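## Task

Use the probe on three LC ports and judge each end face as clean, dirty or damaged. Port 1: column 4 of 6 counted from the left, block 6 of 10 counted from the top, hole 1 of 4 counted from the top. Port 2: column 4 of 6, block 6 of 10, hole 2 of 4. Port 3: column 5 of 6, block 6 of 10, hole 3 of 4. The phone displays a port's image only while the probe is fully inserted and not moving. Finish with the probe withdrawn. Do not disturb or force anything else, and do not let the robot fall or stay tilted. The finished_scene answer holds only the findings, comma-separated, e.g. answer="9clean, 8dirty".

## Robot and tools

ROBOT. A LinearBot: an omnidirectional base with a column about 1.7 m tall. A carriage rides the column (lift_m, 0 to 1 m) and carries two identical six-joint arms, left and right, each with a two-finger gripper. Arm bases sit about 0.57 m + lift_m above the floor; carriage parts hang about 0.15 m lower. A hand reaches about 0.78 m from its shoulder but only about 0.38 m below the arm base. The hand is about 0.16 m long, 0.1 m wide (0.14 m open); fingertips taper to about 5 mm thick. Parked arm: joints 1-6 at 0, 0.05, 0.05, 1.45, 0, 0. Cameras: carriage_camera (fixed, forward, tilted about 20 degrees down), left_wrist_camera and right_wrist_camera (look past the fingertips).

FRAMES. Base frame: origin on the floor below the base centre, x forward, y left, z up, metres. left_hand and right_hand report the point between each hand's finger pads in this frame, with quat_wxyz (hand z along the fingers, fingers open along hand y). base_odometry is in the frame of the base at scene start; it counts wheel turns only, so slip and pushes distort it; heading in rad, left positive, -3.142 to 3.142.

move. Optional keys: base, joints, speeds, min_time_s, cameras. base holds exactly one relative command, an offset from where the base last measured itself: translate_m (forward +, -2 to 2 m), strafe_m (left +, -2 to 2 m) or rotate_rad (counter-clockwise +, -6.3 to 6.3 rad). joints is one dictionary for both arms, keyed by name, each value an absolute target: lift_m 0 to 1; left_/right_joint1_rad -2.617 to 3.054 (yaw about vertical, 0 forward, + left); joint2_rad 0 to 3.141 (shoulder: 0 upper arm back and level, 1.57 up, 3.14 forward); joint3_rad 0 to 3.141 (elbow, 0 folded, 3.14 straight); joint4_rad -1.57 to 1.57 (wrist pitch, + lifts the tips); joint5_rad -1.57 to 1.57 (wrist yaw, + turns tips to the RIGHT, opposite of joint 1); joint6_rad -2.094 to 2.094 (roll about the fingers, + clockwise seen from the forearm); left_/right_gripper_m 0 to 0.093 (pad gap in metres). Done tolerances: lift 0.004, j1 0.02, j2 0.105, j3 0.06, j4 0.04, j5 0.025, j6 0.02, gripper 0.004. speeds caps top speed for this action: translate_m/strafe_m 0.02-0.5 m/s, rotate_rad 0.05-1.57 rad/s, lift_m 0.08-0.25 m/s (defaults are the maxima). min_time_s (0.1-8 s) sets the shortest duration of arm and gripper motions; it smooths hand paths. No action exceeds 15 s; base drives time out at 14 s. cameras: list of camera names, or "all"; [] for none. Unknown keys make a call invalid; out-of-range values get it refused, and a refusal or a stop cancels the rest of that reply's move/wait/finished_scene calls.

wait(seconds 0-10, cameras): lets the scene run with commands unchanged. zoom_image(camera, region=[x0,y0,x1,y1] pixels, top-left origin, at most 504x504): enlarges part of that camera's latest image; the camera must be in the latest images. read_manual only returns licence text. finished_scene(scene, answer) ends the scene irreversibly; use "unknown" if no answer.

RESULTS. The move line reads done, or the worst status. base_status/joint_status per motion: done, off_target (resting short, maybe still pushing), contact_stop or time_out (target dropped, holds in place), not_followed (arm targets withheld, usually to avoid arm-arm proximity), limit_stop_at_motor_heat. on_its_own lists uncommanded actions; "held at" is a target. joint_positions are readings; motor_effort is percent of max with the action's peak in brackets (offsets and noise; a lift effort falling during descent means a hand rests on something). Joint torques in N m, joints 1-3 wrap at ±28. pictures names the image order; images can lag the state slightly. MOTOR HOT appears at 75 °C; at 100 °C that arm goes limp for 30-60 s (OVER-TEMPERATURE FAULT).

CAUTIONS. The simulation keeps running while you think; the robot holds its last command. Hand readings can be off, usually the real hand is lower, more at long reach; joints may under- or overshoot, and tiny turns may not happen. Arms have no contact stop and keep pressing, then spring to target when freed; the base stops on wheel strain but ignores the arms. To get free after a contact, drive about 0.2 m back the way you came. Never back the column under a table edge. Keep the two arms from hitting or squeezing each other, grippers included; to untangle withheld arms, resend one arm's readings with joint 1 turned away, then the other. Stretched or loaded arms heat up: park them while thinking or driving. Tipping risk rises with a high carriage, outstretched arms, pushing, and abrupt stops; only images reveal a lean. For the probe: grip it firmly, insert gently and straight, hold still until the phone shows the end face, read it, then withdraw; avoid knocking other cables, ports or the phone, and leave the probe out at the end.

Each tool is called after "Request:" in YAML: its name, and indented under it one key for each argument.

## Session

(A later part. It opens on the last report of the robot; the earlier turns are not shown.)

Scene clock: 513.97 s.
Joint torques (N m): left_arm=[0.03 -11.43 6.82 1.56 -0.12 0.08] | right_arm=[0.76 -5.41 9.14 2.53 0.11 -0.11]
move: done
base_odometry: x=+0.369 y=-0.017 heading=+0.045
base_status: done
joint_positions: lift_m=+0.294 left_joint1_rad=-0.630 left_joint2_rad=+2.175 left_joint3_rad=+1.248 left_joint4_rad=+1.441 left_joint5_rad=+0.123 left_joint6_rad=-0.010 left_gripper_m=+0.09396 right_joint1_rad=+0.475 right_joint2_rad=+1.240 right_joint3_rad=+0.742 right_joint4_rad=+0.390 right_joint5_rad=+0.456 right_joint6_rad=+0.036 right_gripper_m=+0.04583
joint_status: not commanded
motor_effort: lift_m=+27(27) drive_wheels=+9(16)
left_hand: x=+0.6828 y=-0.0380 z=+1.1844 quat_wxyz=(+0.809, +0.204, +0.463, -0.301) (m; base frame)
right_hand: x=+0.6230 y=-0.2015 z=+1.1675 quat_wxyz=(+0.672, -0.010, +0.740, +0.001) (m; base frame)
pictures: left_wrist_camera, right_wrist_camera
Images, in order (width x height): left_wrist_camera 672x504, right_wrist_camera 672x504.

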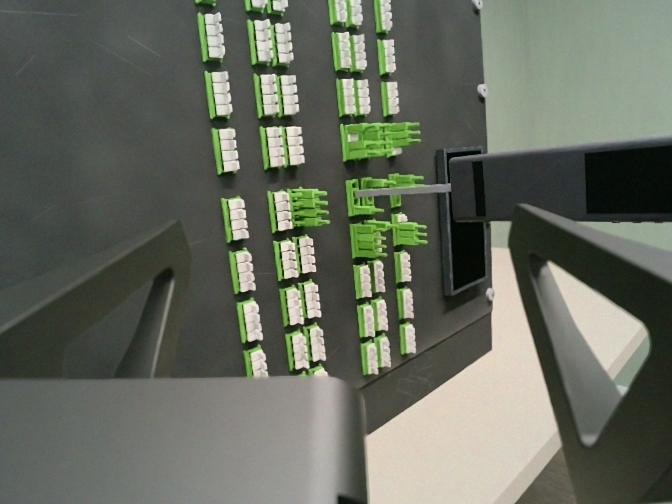

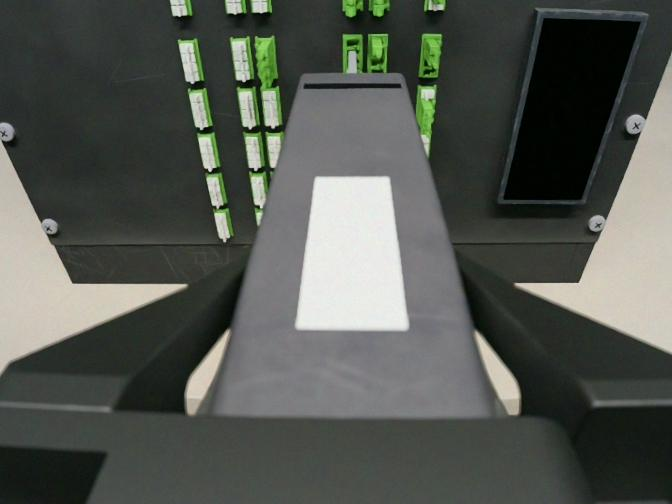

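Request:
move:
  base: {"translate_m": 0.002}
  speeds: {"translate_m": 0.02}
  cameras: ["left_wrist_camera","right_wrist_camera"]

Request:
zoom_image:
  camera: "right_wrist_camera"
  region: [320, 0, 400, 80]

Request:
zoom_image:
  camera: "left_wrist_camera"
  region: [330, 160, 390, 220]

Scene clock: 527.70 s.
Joint torques (N m): left_arm=[-0.01 -11.29 6.63 1.56 -0.09 0.04] | right_arm=[-0.12 -5.2 9.09 2.55 0.01 -0.19]
move: done
base_odometry: x=+0.371 y=-0.018 heading=+0.044
base_status: done
joint_positions: lift_m=+0.294 left_joint1_rad=-0.630 left_joint2_rad=+2.175 left_joint3_rad=+1.248 left_joint4_rad=+1.441 left_joint5_rad=+0.123 left_joint6_rad=-0.010 left_gripper_m=+0.09396 right_joint1_rad=+0.482 right_joint2_rad=+1.238 right_joint3_rad=+0.742 right_joint4_rad=+0.389 right_joint5_rad=+0.465 right_joint6_rad=+0.036 right_gripper_m=+0.04583
joint_status: not commanded
motor_effort: lift_m=+27(27) drive_wheels=+8(17)
left_hand: x=+0.6828 y=-0.0380 z=+1.1844 quat_wxyz=(+0.809, +0.204, +0.463, -0.301) (m; base frame)
right_hand: x=+0.6218 y=-0.2002 z=+1.1677 quat_wxyz=(+0.672, -0.010, +0.740, +0.001) (m; base frame)
pictures: left_wrist_camera, right_wrist_camera
Images, in order (width x height): left_wrist_camera 672x504, right_wrist_camera 672x504.

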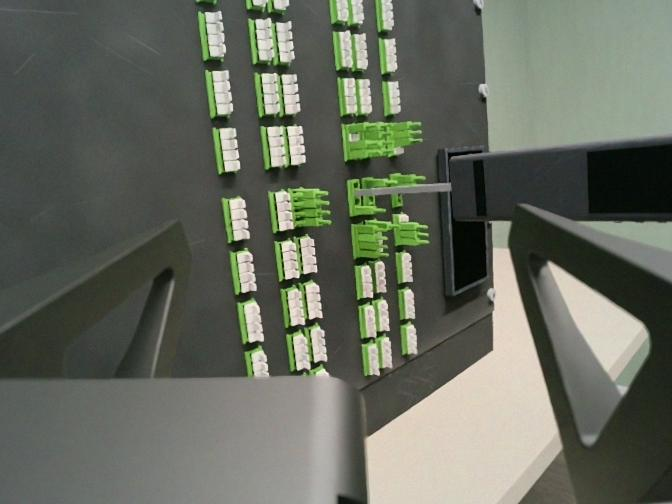

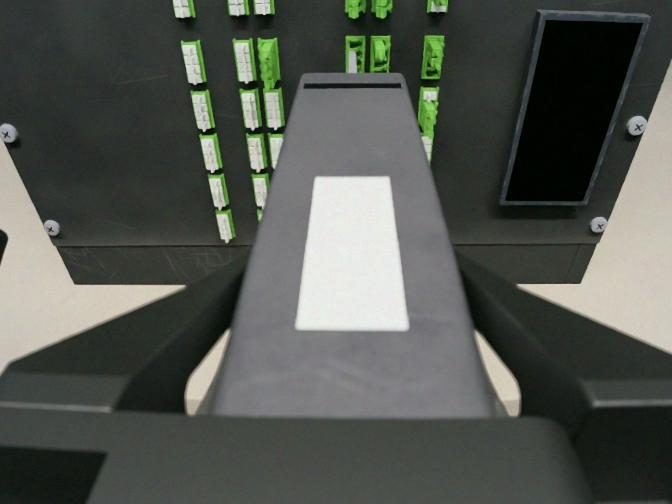

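Scaled by 6.300 from the camera's 672x504 image, which has a finer 960x720 frame.

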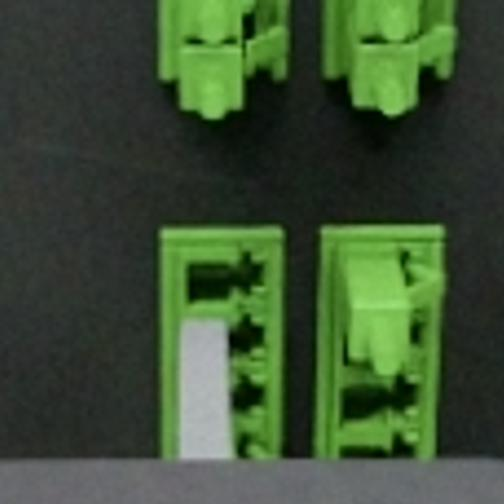

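Scaled by 8.400 from the camera's 672x504 image, which has a finer 960x720 frame.

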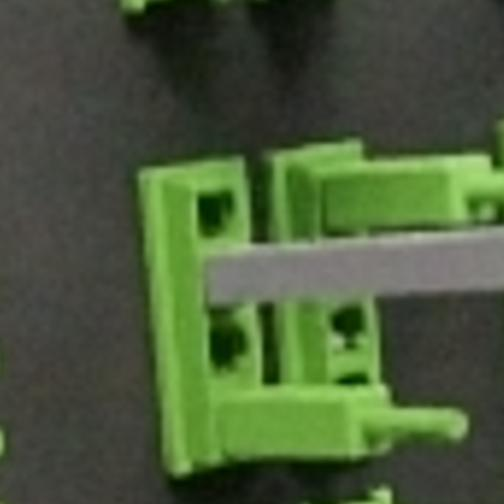

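Request:
move:
  base: {"translate_m": -0.003}
  speeds: {"translate_m": 0.02}
  cameras: ["left_wrist_camera","right_wrist_camera"]

Request:
zoom_image:
  camera: "right_wrist_camera"
  region: [320, 0, 400, 80]

Request:
zoom_image:
  camera: "left_wrist_camera"
  region: [330, 160, 390, 220]

Scene clock: 545.73 s.
Joint torques (N m): left_arm=[-0.02 -11.38 6.72 1.6 -0.11 0.07] | right_arm=[0.05 -5.23 8.98 2.51 0.04 -0.12]
move: done
base_odometry: x=+0.368 y=-0.018 heading=+0.044
base_status: done
joint_positions: lift_m=+0.294 left_joint1_rad=-0.630 left_joint2_rad=+2.175 left_joint3_rad=+1.248 left_joint4_rad=+1.441 left_joint5_rad=+0.123 left_joint6_rad=-0.010 left_gripper_m=+0.09396 right_joint1_rad=+0.482 right_joint2_rad=+1.238 right_joint3_rad=+0.742 right_joint4_rad=+0.390 right_joint5_rad=+0.462 right_joint6_rad=+0.036 right_gripper_m=+0.04583
joint_status: not commanded
motor_effort: lift_m=+27(27) drive_wheels=+3(10)
left_hand: x=+0.6828 y=-0.0380 z=+1.1844 quat_wxyz=(+0.809, +0.204, +0.463, -0.301) (m; base frame)
right_hand: x=+0.6219 y=-0.1997 z=+1.1680 quat_wxyz=(+0.673, -0.011, +0.740, +0.002) (m; base frame)
pictures: left_wrist_camera, right_wrist_camera
Images, in order (width x height): left_wrist_camera 672x504, right_wrist_camera 672x504.

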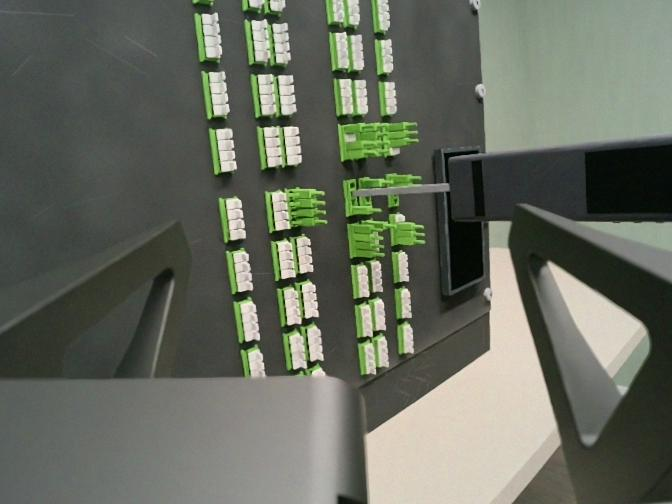

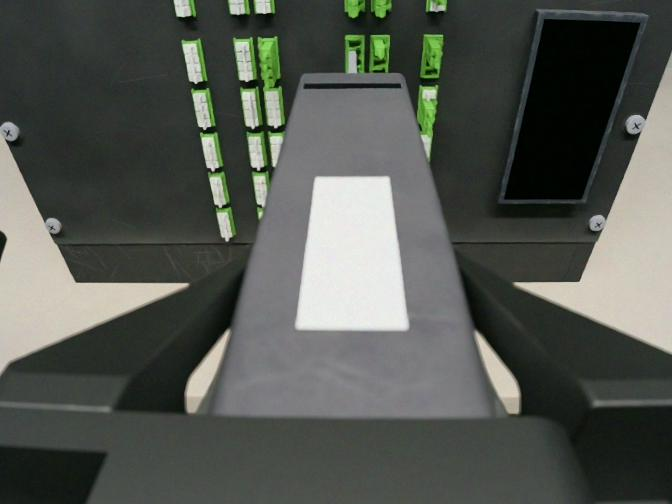

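Scaled by 6.300 from the camera's 672x504 image, which has a finer 960x720 frame.

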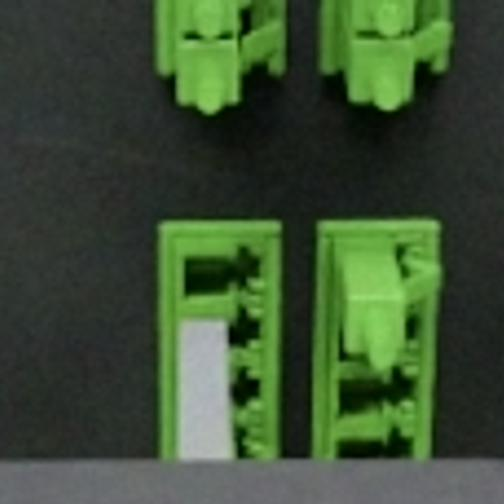

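Scaled by 8.400 from the camera's 672x504 image, which has a finer 960x720 frame.

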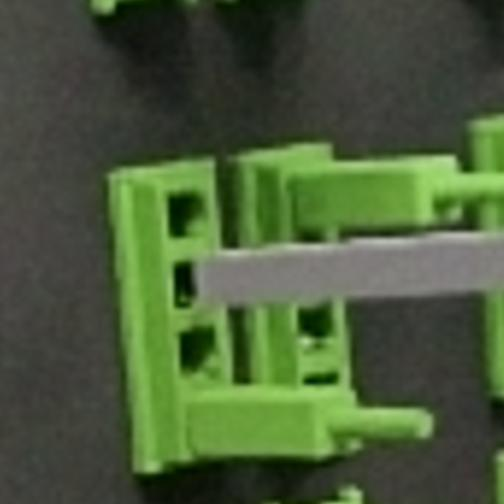

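Request:
move:
  base: {"strafe_m": -0.001}
  speeds: {"strafe_m": 0.02}
  cameras: ["left_wrist_camera","right_wrist_camera"]

Request:
zoom_image:
  camera: "right_wrist_camera"
  region: [320, 0, 400, 80]

Request:
move:
  base: {"translate_m": 0.002}
  speeds: {"translate_m": 0.02}
  cameras: ["left_wrist_camera","right_wrist_camera"]

Request:
zoom_image:
  camera: "right_wrist_camera"
  region: [320, 0, 400, 80]

Request:
zoom_image:
  camera: "left_wrist_camera"
  region: [330, 160, 390, 220]

Scene clock: 558.70 s.
Joint torques (N m): left_arm=[0.18 -11.47 6.68 1.59 -0.12 0.03] | right_arm=[0.17 -5 8.96 2.48 0.04 -0.13]
move: done
base_odometry: x=+0.368 y=-0.019 heading=+0.044
base_status: done
joint_positions: lift_m=+0.294 left_joint1_rad=-0.630 left_joint2_rad=+2.175 left_joint3_rad=+1.248 left_joint4_rad=+1.441 left_joint5_rad=+0.123 left_joint6_rad=-0.010 left_gripper_m=+0.09396 right_joint1_rad=+0.482 right_joint2_rad=+1.238 right_joint3_rad=+0.742 right_joint4_rad=+0.390 right_joint5_rad=+0.461 right_joint6_rad=+0.036 right_gripper_m=+0.04583
joint_status: not commanded
motor_effort: lift_m=+27(27) drive_wheels=+5(6)
left_hand: x=+0.6828 y=-0.0380 z=+1.1844 quat_wxyz=(+0.809, +0.204, +0.463, -0.301) (m; base frame)
right_hand: x=+0.6219 y=-0.1996 z=+1.1680 quat_wxyz=(+0.673, -0.011, +0.740, +0.002) (m; base frame)
pictures: left_wrist_camera, right_wrist_camera
Images, in order (width x height): left_wrist_camera 672x504, right_wrist_camera 672x504.

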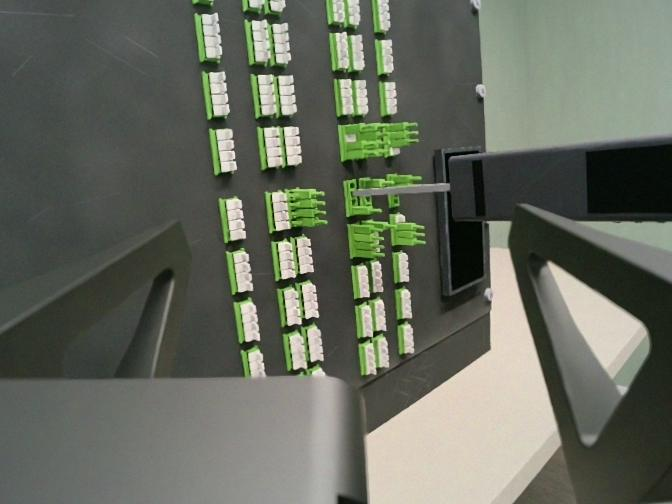

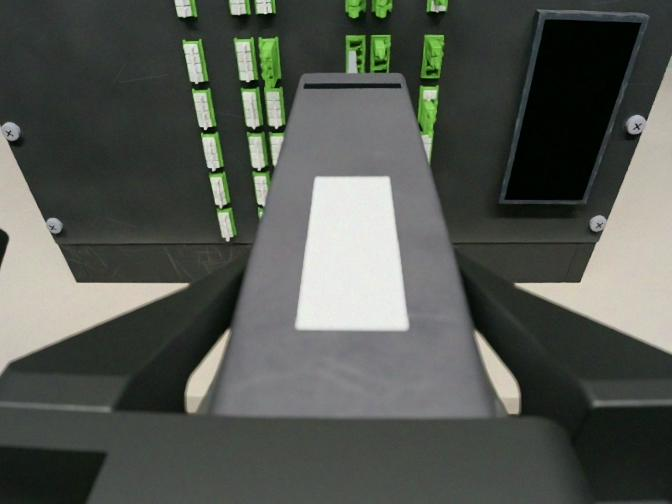

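Scaled by 6.300 from the camera's 672x504 image, which has a finer 960x720 frame.

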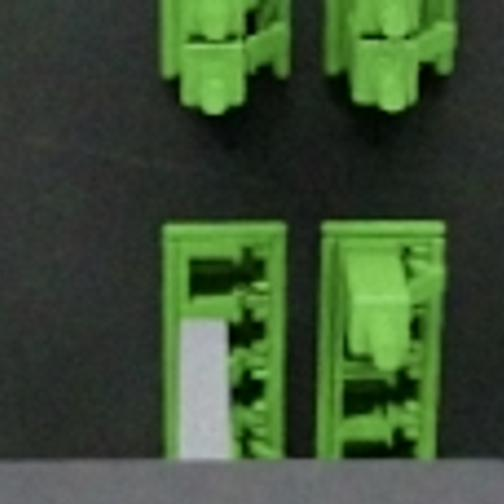

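Scene clock: 559.40 s.
Joint torques (N m): left_arm=[0.1 -11.34 6.75 1.58 -0.12 0.09] | right_arm=[0.08 -5.2 8.99 2.52 0.09 -0.11]
move: done
base_odometry: x=+0.370 y=-0.019 heading=+0.045
base_status: done
joint_positions: lift_m=+0.294 left_joint1_rad=-0.630 left_joint2_rad=+2.175 left_joint3_rad=+1.248 left_joint4_rad=+1.441 left_joint5_rad=+0.123 left_joint6_rad=-0.010 left_gripper_m=+0.09396 right_joint1_rad=+0.482 right_joint2_rad=+1.239 right_joint3_rad=+0.742 right_joint4_rad=+0.390 right_joint5_rad=+0.460 right_joint6_rad=+0.036 right_gripper_m=+0.04583
joint_status: not commanded
motor_effort: lift_m=+27(27) drive_wheels=+2(11)
left_hand: x=+0.6828 y=-0.0380 z=+1.1844 quat_wxyz=(+0.809, +0.204, +0.463, -0.301) (m; base frame)
right_hand: x=+0.6219 y=-0.1994 z=+1.1680 quat_wxyz=(+0.673, -0.011, +0.740, +0.003) (m; base frame)
pictures: left_wrist_camera, right_wrist_camera
Images, in order (width x height): left_wrist_camera 672x504, right_wrist_camera 672x504.

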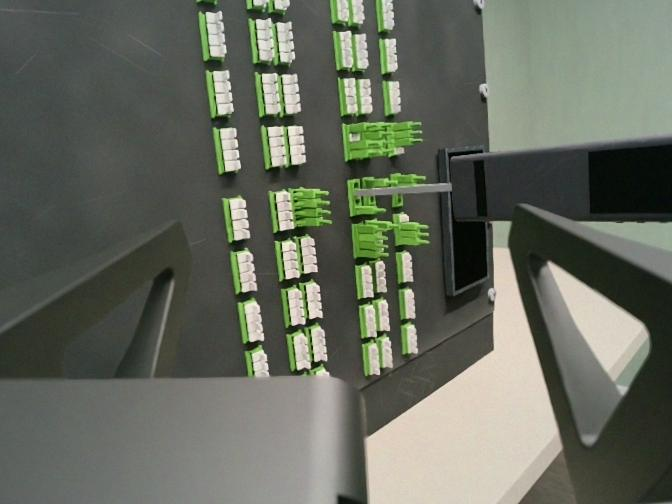

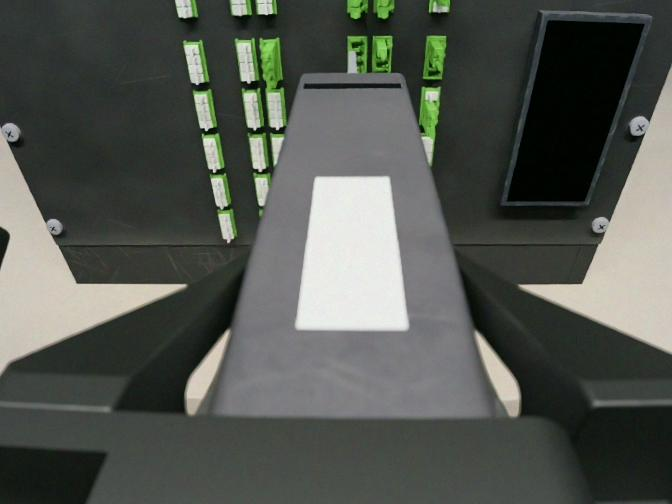

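Scaled by 6.300 from the camera's 672x504 image, which has a finer 960x720 frame.

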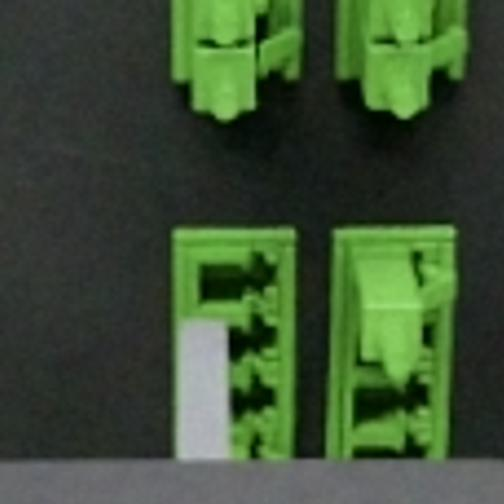

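Scaled by 8.400 from the camera's 672x504 image, which has a finer 960x720 frame.

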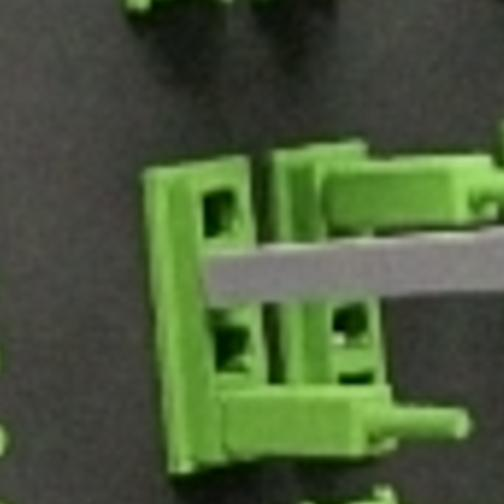

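Request:
move:
  base: {"translate_m": -0.002}
  speeds: {"translate_m": 0.02}
  joints: {"right_joint5_rad": 0.472}
  min_time_s: 1
  cameras: ["left_wrist_camera","right_wrist_camera"]

Request:
zoom_image:
  camera: "right_wrist_camera"
  region: [320, 0, 400, 80]

Scene clock: 574.97 s.
Joint torques (N m): left_arm=[-0.01 -11.34 6.68 1.53 -0.1 0.02] | right_arm=[-0.1 -5.26 8.94 2.5 0.13 -0.11]
move: done
base_odometry: x=+0.368 y=-0.018 heading=+0.045
base_status: done
joint_positions: lift_m=+0.294 left_joint1_rad=-0.630 left_joint2_rad=+2.175 left_joint3_rad=+1.248 left_joint4_rad=+1.442 left_joint5_rad=+0.123 left_joint6_rad=-0.010 left_gripper_m=+0.09396 right_joint1_rad=+0.482 right_joint2_rad=+1.239 right_joint3_rad=+0.742 right_joint4_rad=+0.391 right_joint5_rad=+0.462 right_joint6_rad=+0.036 right_gripper_m=+0.04583
joint_status: all done
motor_effort: lift_m=+27(27) drive_wheels=+3(10)
left_hand: x=+0.6827 y=-0.0380 z=+1.1845 quat_wxyz=(+0.809, +0.204, +0.463, -0.301) (m; base frame)
right_hand: x=+0.6220 y=-0.1998 z=+1.1681 quat_wxyz=(+0.673, -0.011, +0.740, +0.002) (m; base frame)
pictures: left_wrist_camera, right_wrist_camera
Images, in order (width x height): left_wrist_camera 672x504, right_wrist_camera 672x504.

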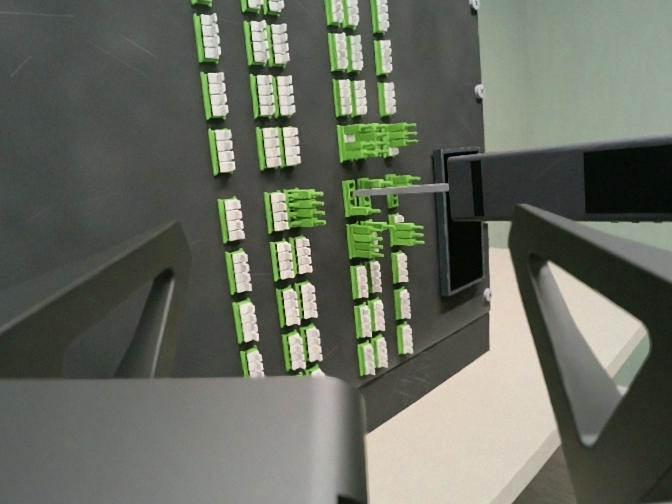

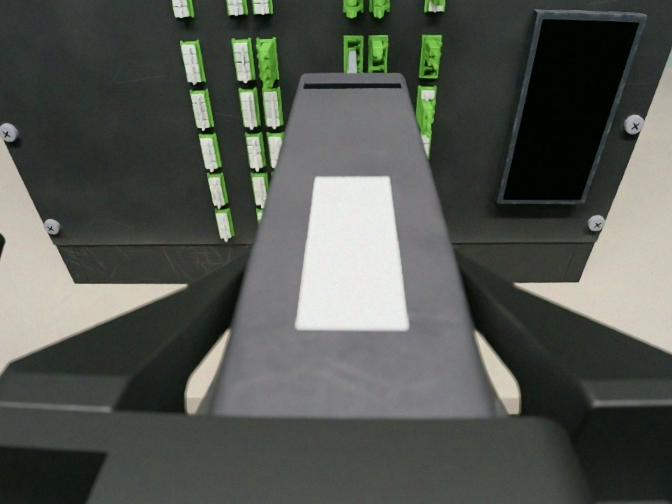

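Scaled by 6.300 from the camera's 672x504 image, which has a finer 960x720 frame.

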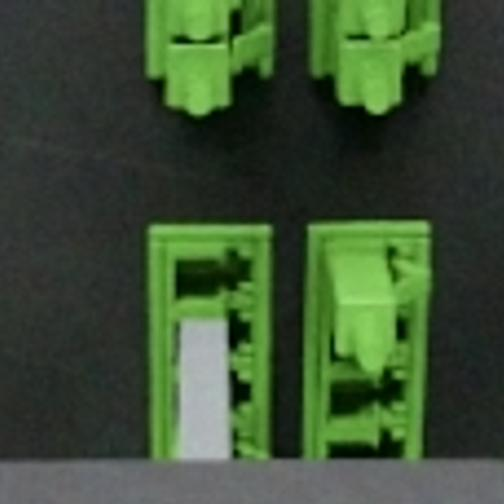

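Request:
move:
  base: {"translate_m": 0.0015}
  speeds: {"translate_m": 0.02}
  cameras: ["left_wrist_camera","right_wrist_camera"]

Request:
zoom_image:
  camera: "right_wrist_camera"
  region: [320, 0, 400, 80]

Request:
zoom_image:
  camera: "left_wrist_camera"
  region: [330, 160, 390, 220]

Scene clock: 587.10 s.
Joint torques (N m): left_arm=[0.12 -11.37 6.75 1.56 -0.11 0.05] | right_arm=[0.09 -5.11 9.11 2.49 0.17 -0.12]
move: done
base_odometry: x=+0.369 y=-0.018 heading=+0.045
base_status: done
joint_positions: lift_m=+0.294 left_joint1_rad=-0.630 left_joint2_rad=+2.175 left_joint3_rad=+1.248 left_joint4_rad=+1.442 left_joint5_rad=+0.123 left_joint6_rad=-0.010 left_gripper_m=+0.09396 right_joint1_rad=+0.482 right_joint2_rad=+1.239 right_joint3_rad=+0.742 right_joint4_rad=+0.390 right_joint5_rad=+0.465 right_joint6_rad=+0.036 right_gripper_m=+0.04583
joint_status: not commanded
motor_effort: lift_m=+27(27) drive_wheels=+2(10)
left_hand: x=+0.6827 y=-0.0380 z=+1.1845 quat_wxyz=(+0.809, +0.204, +0.463, -0.301) (m; base frame)
right_hand: x=+0.6220 y=-0.2003 z=+1.1680 quat_wxyz=(+0.673, -0.010, +0.740, +0.001) (m; base frame)
pictures: left_wrist_camera, right_wrist_camera
Images, in order (width x height): left_wrist_camera 672x504, right_wrist_camera 672x504.

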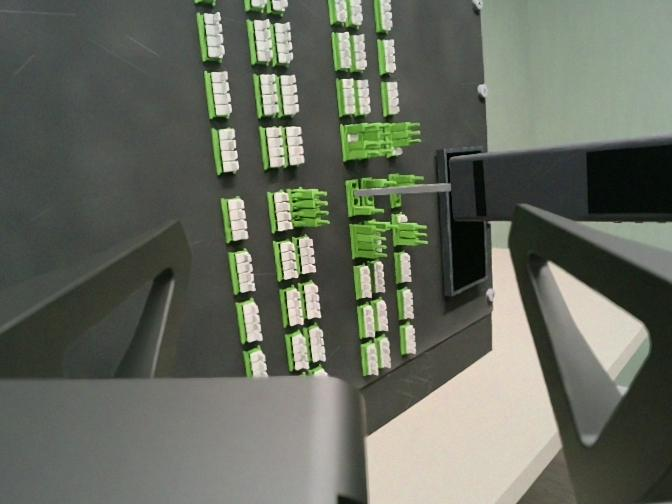

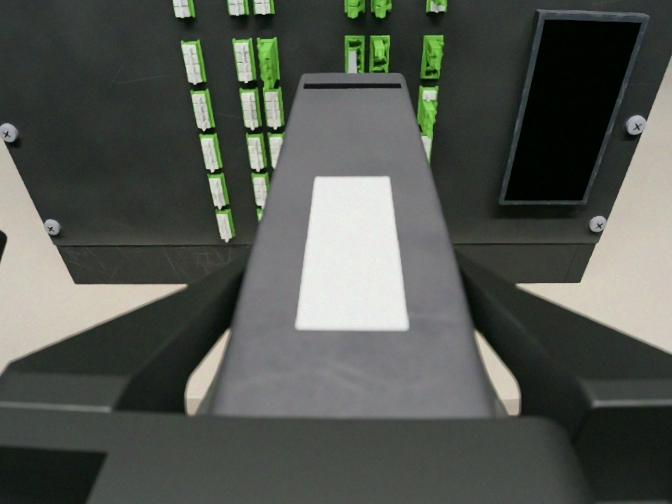

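Scaled by 6.300 from the camera's 672x504 image, which has a finer 960x720 frame.

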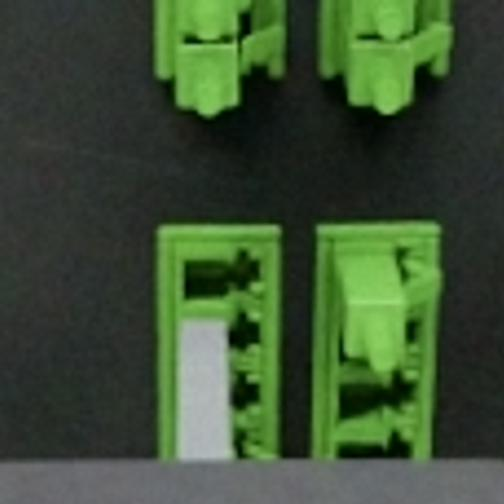

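Scaled by 8.400 from the camera's 672x504 image, which has a finer 960x720 frame.

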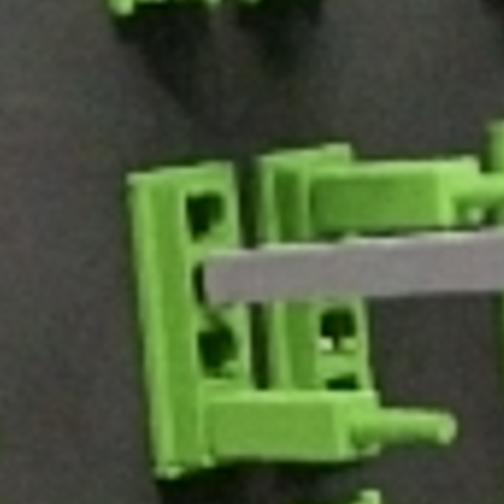

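Request:
move:
  base: {"translate_m": 0.0015}
  joints: {"right_joint5_rad": 0.476}
  speeds: {"translate_m": 0.02}
  cameras: ["left_wrist_camera","right_wrist_camera"]

Request:
zoom_image:
  camera: "right_wrist_camera"
  region: [320, 0, 400, 80]

Request:
zoom_image:
  camera: "left_wrist_camera"
  region: [330, 160, 390, 220]

Scene clock: 596.40 s.
Joint torques (N m): left_arm=[0.17 -11.23 6.76 1.56 -0.13 0.06] | right_arm=[-0.23 -5.41 9.05 2.51 0.1 -0.11]
move: done
base_odometry: x=+0.371 y=-0.018 heading=+0.045
base_status: done
joint_positions: lift_m=+0.294 left_joint1_rad=-0.630 left_joint2_rad=+2.175 left_joint3_rad=+1.248 left_joint4_rad=+1.441 left_joint5_rad=+0.123 left_joint6_rad=-0.010 left_gripper_m=+0.09396 right_joint1_rad=+0.485 right_joint2_rad=+1.239 right_joint3_rad=+0.742 right_joint4_rad=+0.390 right_joint5_rad=+0.473 right_joint6_rad=+0.036 right_gripper_m=+0.04583
joint_status: all done
motor_effort: lift_m=+27(27) drive_wheels=+3(8)
left_hand: x=+0.6828 y=-0.0380 z=+1.1844 quat_wxyz=(+0.809, +0.204, +0.463, -0.301) (m; base frame)
right_hand: x=+0.6216 y=-0.2004 z=+1.1680 quat_wxyz=(+0.673, -0.008, +0.740, -0.001) (m; base frame)
pictures: left_wrist_camera, right_wrist_camera
Images, in order (width x height): left_wrist_camera 672x504, right_wrist_camera 672x504.

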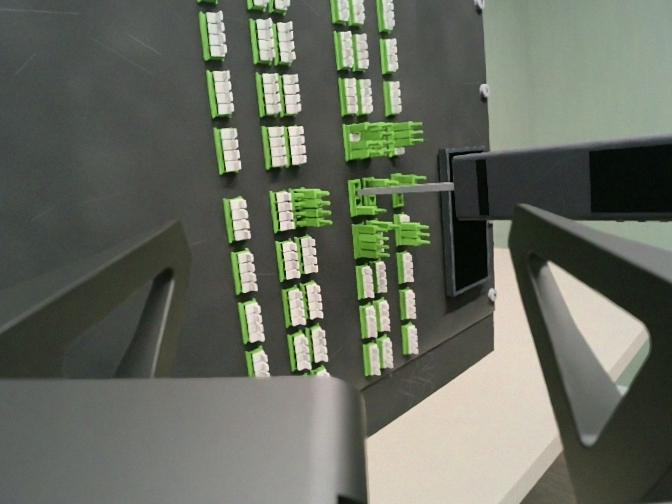

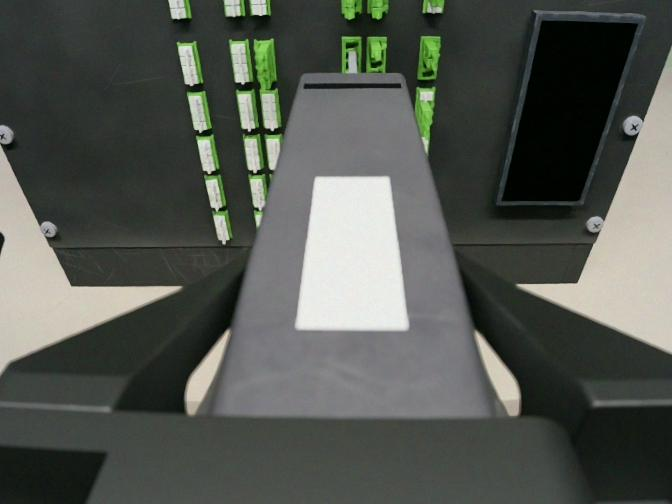

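Scaled by 6.300 from the camera's 672x504 image, which has a finer 960x720 frame.

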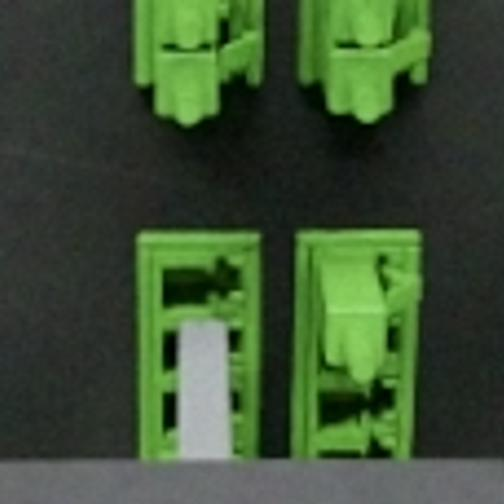

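Scaled by 8.400 from the camera's 672x504 image, which has a finer 960x720 frame.

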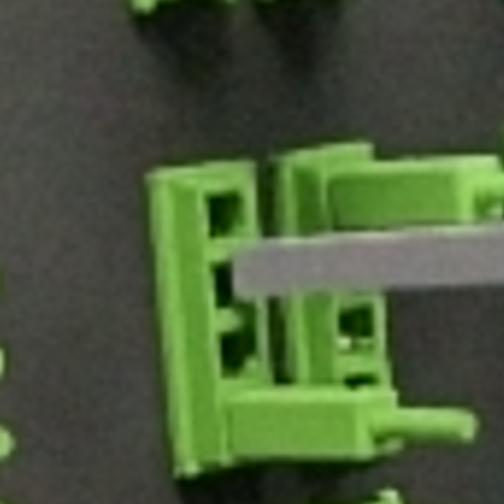

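Request:
move:
  base: {"translate_m": -0.0015}
  speeds: {"translate_m": 0.02}
  cameras: []

Request:
move:
  joints: {"right_joint5_rad": 0.459}
  min_time_s: 1
  cameras: ["left_wrist_camera","right_wrist_camera"]

Request:
zoom_image:
  camera: "right_wrist_camera"
  region: [320, 0, 400, 80]

Request:
zoom_image:
  camera: "left_wrist_camera"
  region: [330, 160, 390, 220]

Scene clock: 609.07 s.
Joint torques (N m): left_arm=[-0.01 -11.23 6.64 1.52 -0.12 0.06] | right_arm=[-0.31 -5.23 9.07 2.51 0.08 -0.1]
move: done
base_odometry: x=+0.369 y=-0.018 heading=+0.045
base_status: done
joint_positions: lift_m=+0.294 left_joint1_rad=-0.630 left_joint2_rad=+2.175 left_joint3_rad=+1.248 left_joint4_rad=+1.442 left_joint5_rad=+0.123 left_joint6_rad=-0.010 left_gripper_m=+0.09396 right_joint1_rad=+0.485 right_joint2_rad=+1.239 right_joint3_rad=+0.742 right_joint4_rad=+0.391 right_joint5_rad=+0.473 right_joint6_rad=+0.036 right_gripper_m=+0.04583
joint_status: not commanded
motor_effort: lift_m=+27(27) drive_wheels=+2(8)
left_hand: x=+0.6827 y=-0.0380 z=+1.1845 quat_wxyz=(+0.809, +0.204, +0.463, -0.301) (m; base frame)
right_hand: x=+0.6216 y=-0.2004 z=+1.1682 quat_wxyz=(+0.673, -0.008, +0.740, -0.001) (m; base frame)
pictures: none
No camera images: "cameras" was empty.

Scene clock: 610.37 s.
Joint torques (N m): left_arm=[0.05 -11.26 6.86 1.53 -0.11 0.04] | right_arm=[-0.16 -5.16 9.01 2.51 -0.01 -0.12]
move: done
base_odometry: x=+0.369 y=-0.018 heading=+0.045
base_status: not commanded
joint_positions: lift_m=+0.294 left_joint1_rad=-0.630 left_joint2_rad=+2.175 left_joint3_rad=+1.248 left_joint4_rad=+1.442 left_joint5_rad=+0.123 left_joint6_rad=-0.010 left_gripper_m=+0.09396 right_joint1_rad=+0.485 right_joint2_rad=+1.239 right_joint3_rad=+0.742 right_joint4_rad=+0.391 right_joint5_rad=+0.465 right_joint6_rad=+0.036 right_gripper_m=+0.04583
joint_status: all done
motor_effort: lift_m=+27(27) drive_wheels=+2(2)
left_hand: x=+0.6827 y=-0.0380 z=+1.1845 quat_wxyz=(+0.809, +0.204, +0.463, -0.301) (m; base frame)
right_hand: x=+0.6216 y=-0.1990 z=+1.1681 quat_wxyz=(+0.673, -0.011, +0.740, +0.002) (m; base frame)
pictures: left_wrist_camera, right_wrist_camera
Images, in order (width x height): left_wrist_camera 672x504, right_wrist_camera 672x504.

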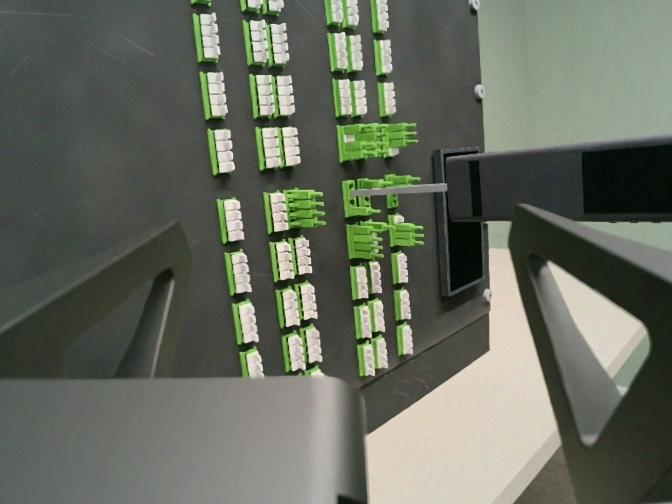

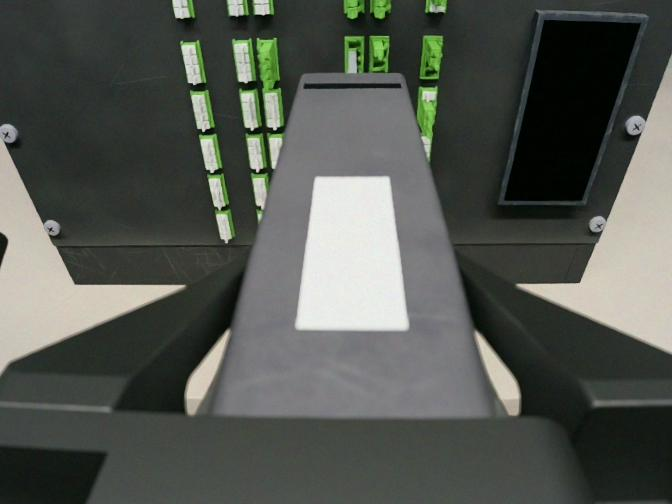

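Scaled by 6.300 from the camera's 672x504 image, which has a finer 960x720 frame.

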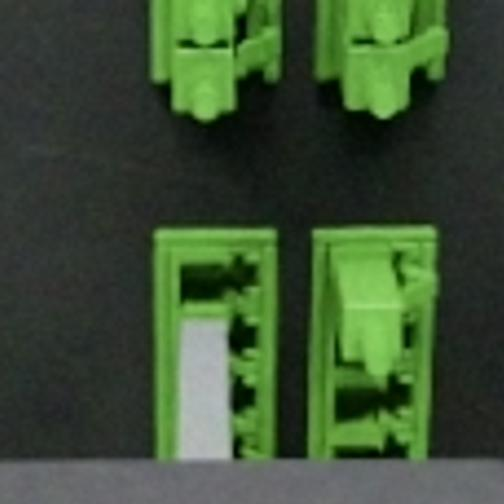

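Scaled by 8.400 from the camera's 672x504 image, which has a finer 960x720 frame.

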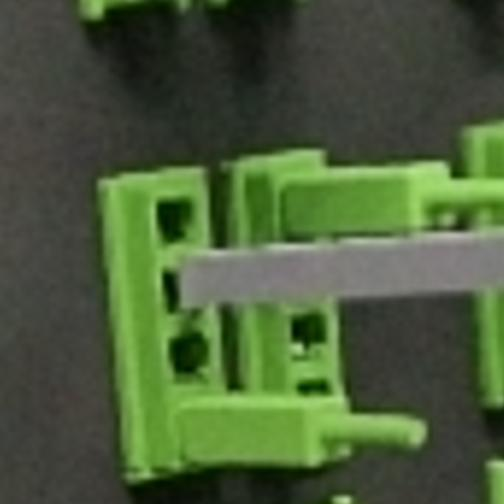

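Request:
move:
  joints: {"right_joint5_rad": 0.466}
  base: {"translate_m": 0.0015}
  speeds: {"translate_m": 0.02}
  cameras: ["left_wrist_camera","right_wrist_camera"]

Request:
zoom_image:
  camera: "right_wrist_camera"
  region: [320, 0, 400, 80]

Request:
zoom_image:
  camera: "left_wrist_camera"
  region: [330, 160, 390, 220]

Scene clock: 622.37 s.
Joint torques (N m): left_arm=[0.13 -11.29 6.76 1.54 -0.09 0.06] | right_arm=[-0.34 -5.19 8.98 2.54 0.01 -0.11]
move: done
base_odometry: x=+0.371 y=-0.018 heading=+0.044
base_status: done
joint_positions: lift_m=+0.294 left_joint1_rad=-0.630 left_joint2_rad=+2.175 left_joint3_rad=+1.248 left_joint4_rad=+1.441 left_joint5_rad=+0.123 left_joint6_rad=-0.010 left_gripper_m=+0.09396 right_joint1_rad=+0.486 right_joint2_rad=+1.239 right_joint3_rad=+0.742 right_joint4_rad=+0.390 right_joint5_rad=+0.465 right_joint6_rad=+0.036 right_gripper_m=+0.04583
joint_status: all done
motor_effort: lift_m=+27(27) drive_wheels=+3(9)
left_hand: x=+0.6828 y=-0.0380 z=+1.1844 quat_wxyz=(+0.809, +0.204, +0.463, -0.301) (m; base frame)
right_hand: x=+0.6215 y=-0.1987 z=+1.1679 quat_wxyz=(+0.673, -0.011, +0.740, +0.002) (m; base frame)
pictures: left_wrist_camera, right_wrist_camera
Images, in order (width x height): left_wrist_camera 672x504, right_wrist_camera 672x504.

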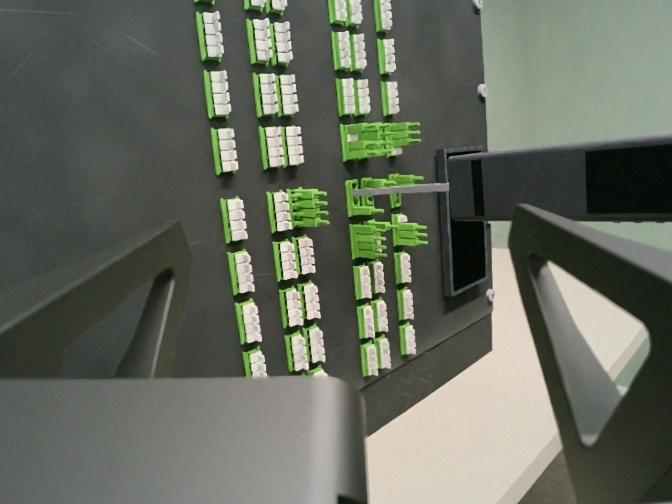

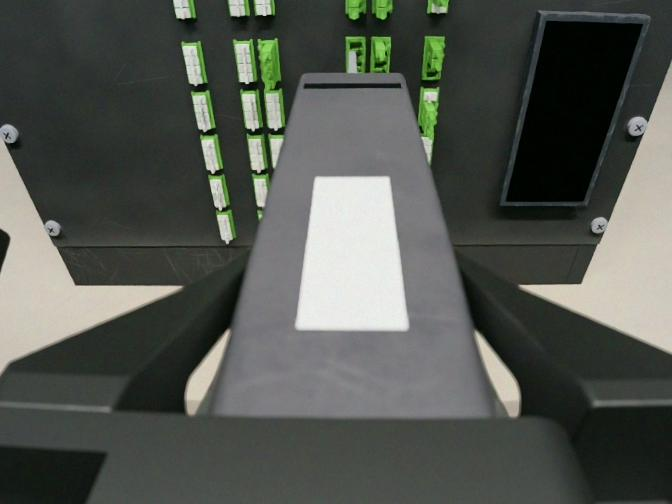

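Scaled by 6.300 from the camera's 672x504 image, which has a finer 960x720 frame.

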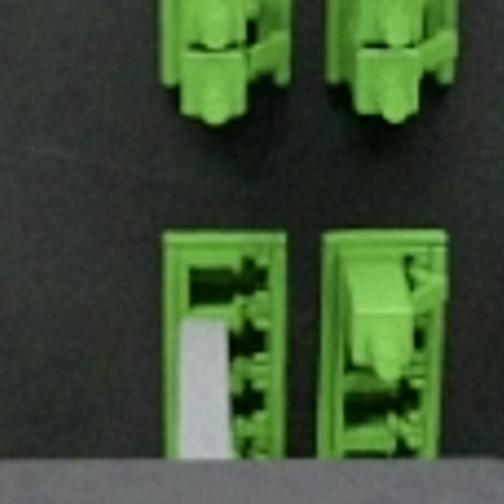

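Scaled by 8.400 from the camera's 672x504 image, which has a finer 960x720 frame.

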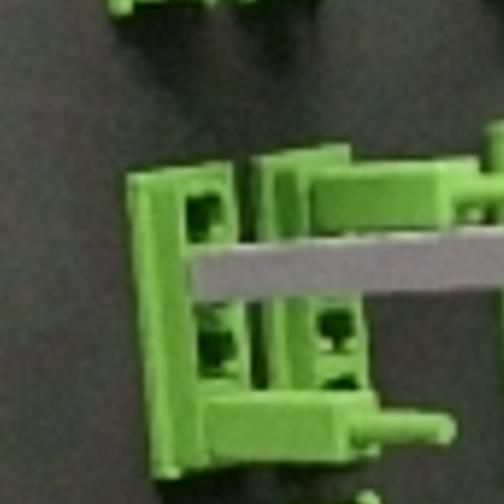

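Request:
move:
  base: {"translate_m": -0.012}
  speeds: {"translate_m": 0.02}
  cameras: []

Request:
move:
  base: {"translate_m": 0.008}
  speeds: {"translate_m": 0.02}
  cameras: ["left_wrist_camera","right_wrist_camera"]

Request:
zoom_image:
  camera: "right_wrist_camera"
  region: [320, 0, 400, 80]

Request:
zoom_image:
  camera: "left_wrist_camera"
  region: [330, 160, 390, 220]

Scene clock: 636.87 s.
Joint torques (N m): left_arm=[0.14 -11.29 6.9 1.57 -0.1 0.07] | right_arm=[-0.25 -5.27 9.02 2.52 0.05 -0.1]
move: done
base_odometry: x=+0.359 y=-0.019 heading=+0.045
base_status: done
joint_positions: lift_m=+0.294 left_joint1_rad=-0.630 left_joint2_rad=+2.175 left_joint3_rad=+1.248 left_joint4_rad=+1.441 left_joint5_rad=+0.123 left_joint6_rad=-0.010 left_gripper_m=+0.09396 right_joint1_rad=+0.486 right_joint2_rad=+1.239 right_joint3_rad=+0.742 right_joint4_rad=+0.390 right_joint5_rad=+0.465 right_joint6_rad=+0.036 right_gripper_m=+0.04583
joint_status: not commanded
motor_effort: lift_m=+27(27) drive_wheels=+10(12)
left_hand: x=+0.6828 y=-0.0380 z=+1.1844 quat_wxyz=(+0.809, +0.204, +0.463, -0.301) (m; base frame)
right_hand: x=+0.6215 y=-0.1988 z=+1.1680 quat_wxyz=(+0.673, -0.011, +0.740, +0.002) (m; base frame)
pictures: none
No camera images: "cameras" was empty.

Scene clock: 637.73 s.
Joint torques (N m): left_arm=[0.17 -11.3 6.8 1.56 -0.11 0.07] | right_arm=[-0.01 -5.15 9.09 2.54 0.09 -0.11]
move: done
base_odometry: x=+0.367 y=-0.018 heading=+0.045
base_status: done
joint_positions: lift_m=+0.294 left_joint1_rad=-0.630 left_joint2_rad=+2.175 left_joint3_rad=+1.248 left_joint4_rad=+1.442 left_joint5_rad=+0.123 left_joint6_rad=-0.010 left_gripper_m=+0.09396 right_joint1_rad=+0.483 right_joint2_rad=+1.239 right_joint3_rad=+0.742 right_joint4_rad=+0.391 right_joint5_rad=+0.463 right_joint6_rad=+0.036 right_gripper_m=+0.04583
joint_status: not commanded
motor_effort: lift_m=+27(27) drive_wheels=+7(12)
left_hand: x=+0.6827 y=-0.0380 z=+1.1846 quat_wxyz=(+0.809, +0.204, +0.463, -0.301) (m; base frame)
right_hand: x=+0.6218 y=-0.1994 z=+1.1681 quat_wxyz=(+0.673, -0.011, +0.740, +0.002) (m; base frame)
pictures: left_wrist_camera, right_wrist_camera
Images, in order (width x height): left_wrist_camera 672x504, right_wrist_camera 672x504.

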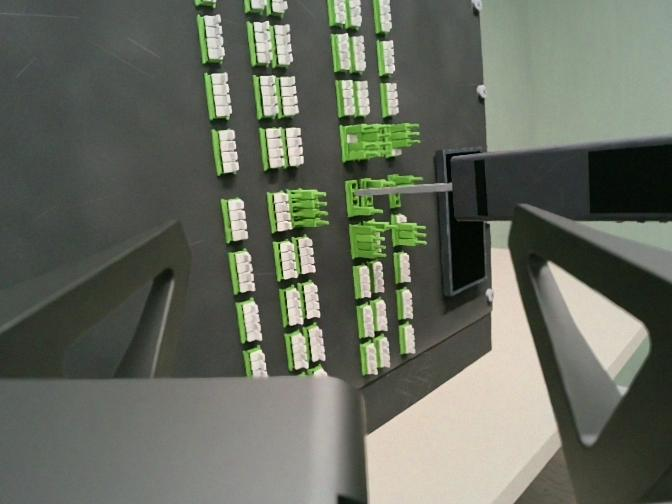

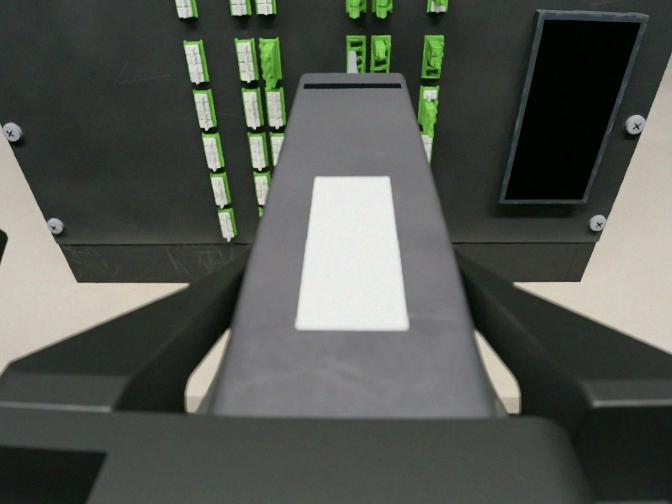

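Scaled by 6.300 from the camera's 672x504 image, which has a finer 960x720 frame.

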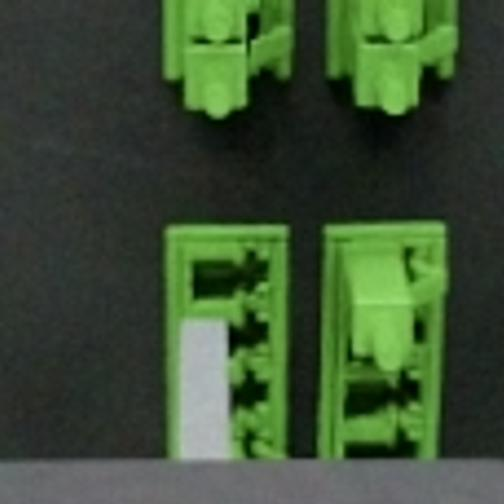

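Scaled by 8.400 from the camera's 672x504 image, which has a finer 960x720 frame.

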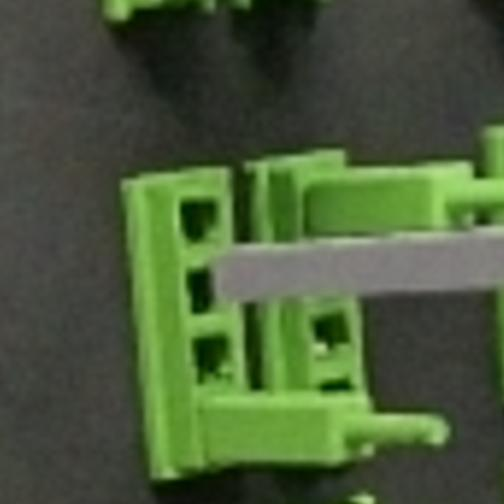

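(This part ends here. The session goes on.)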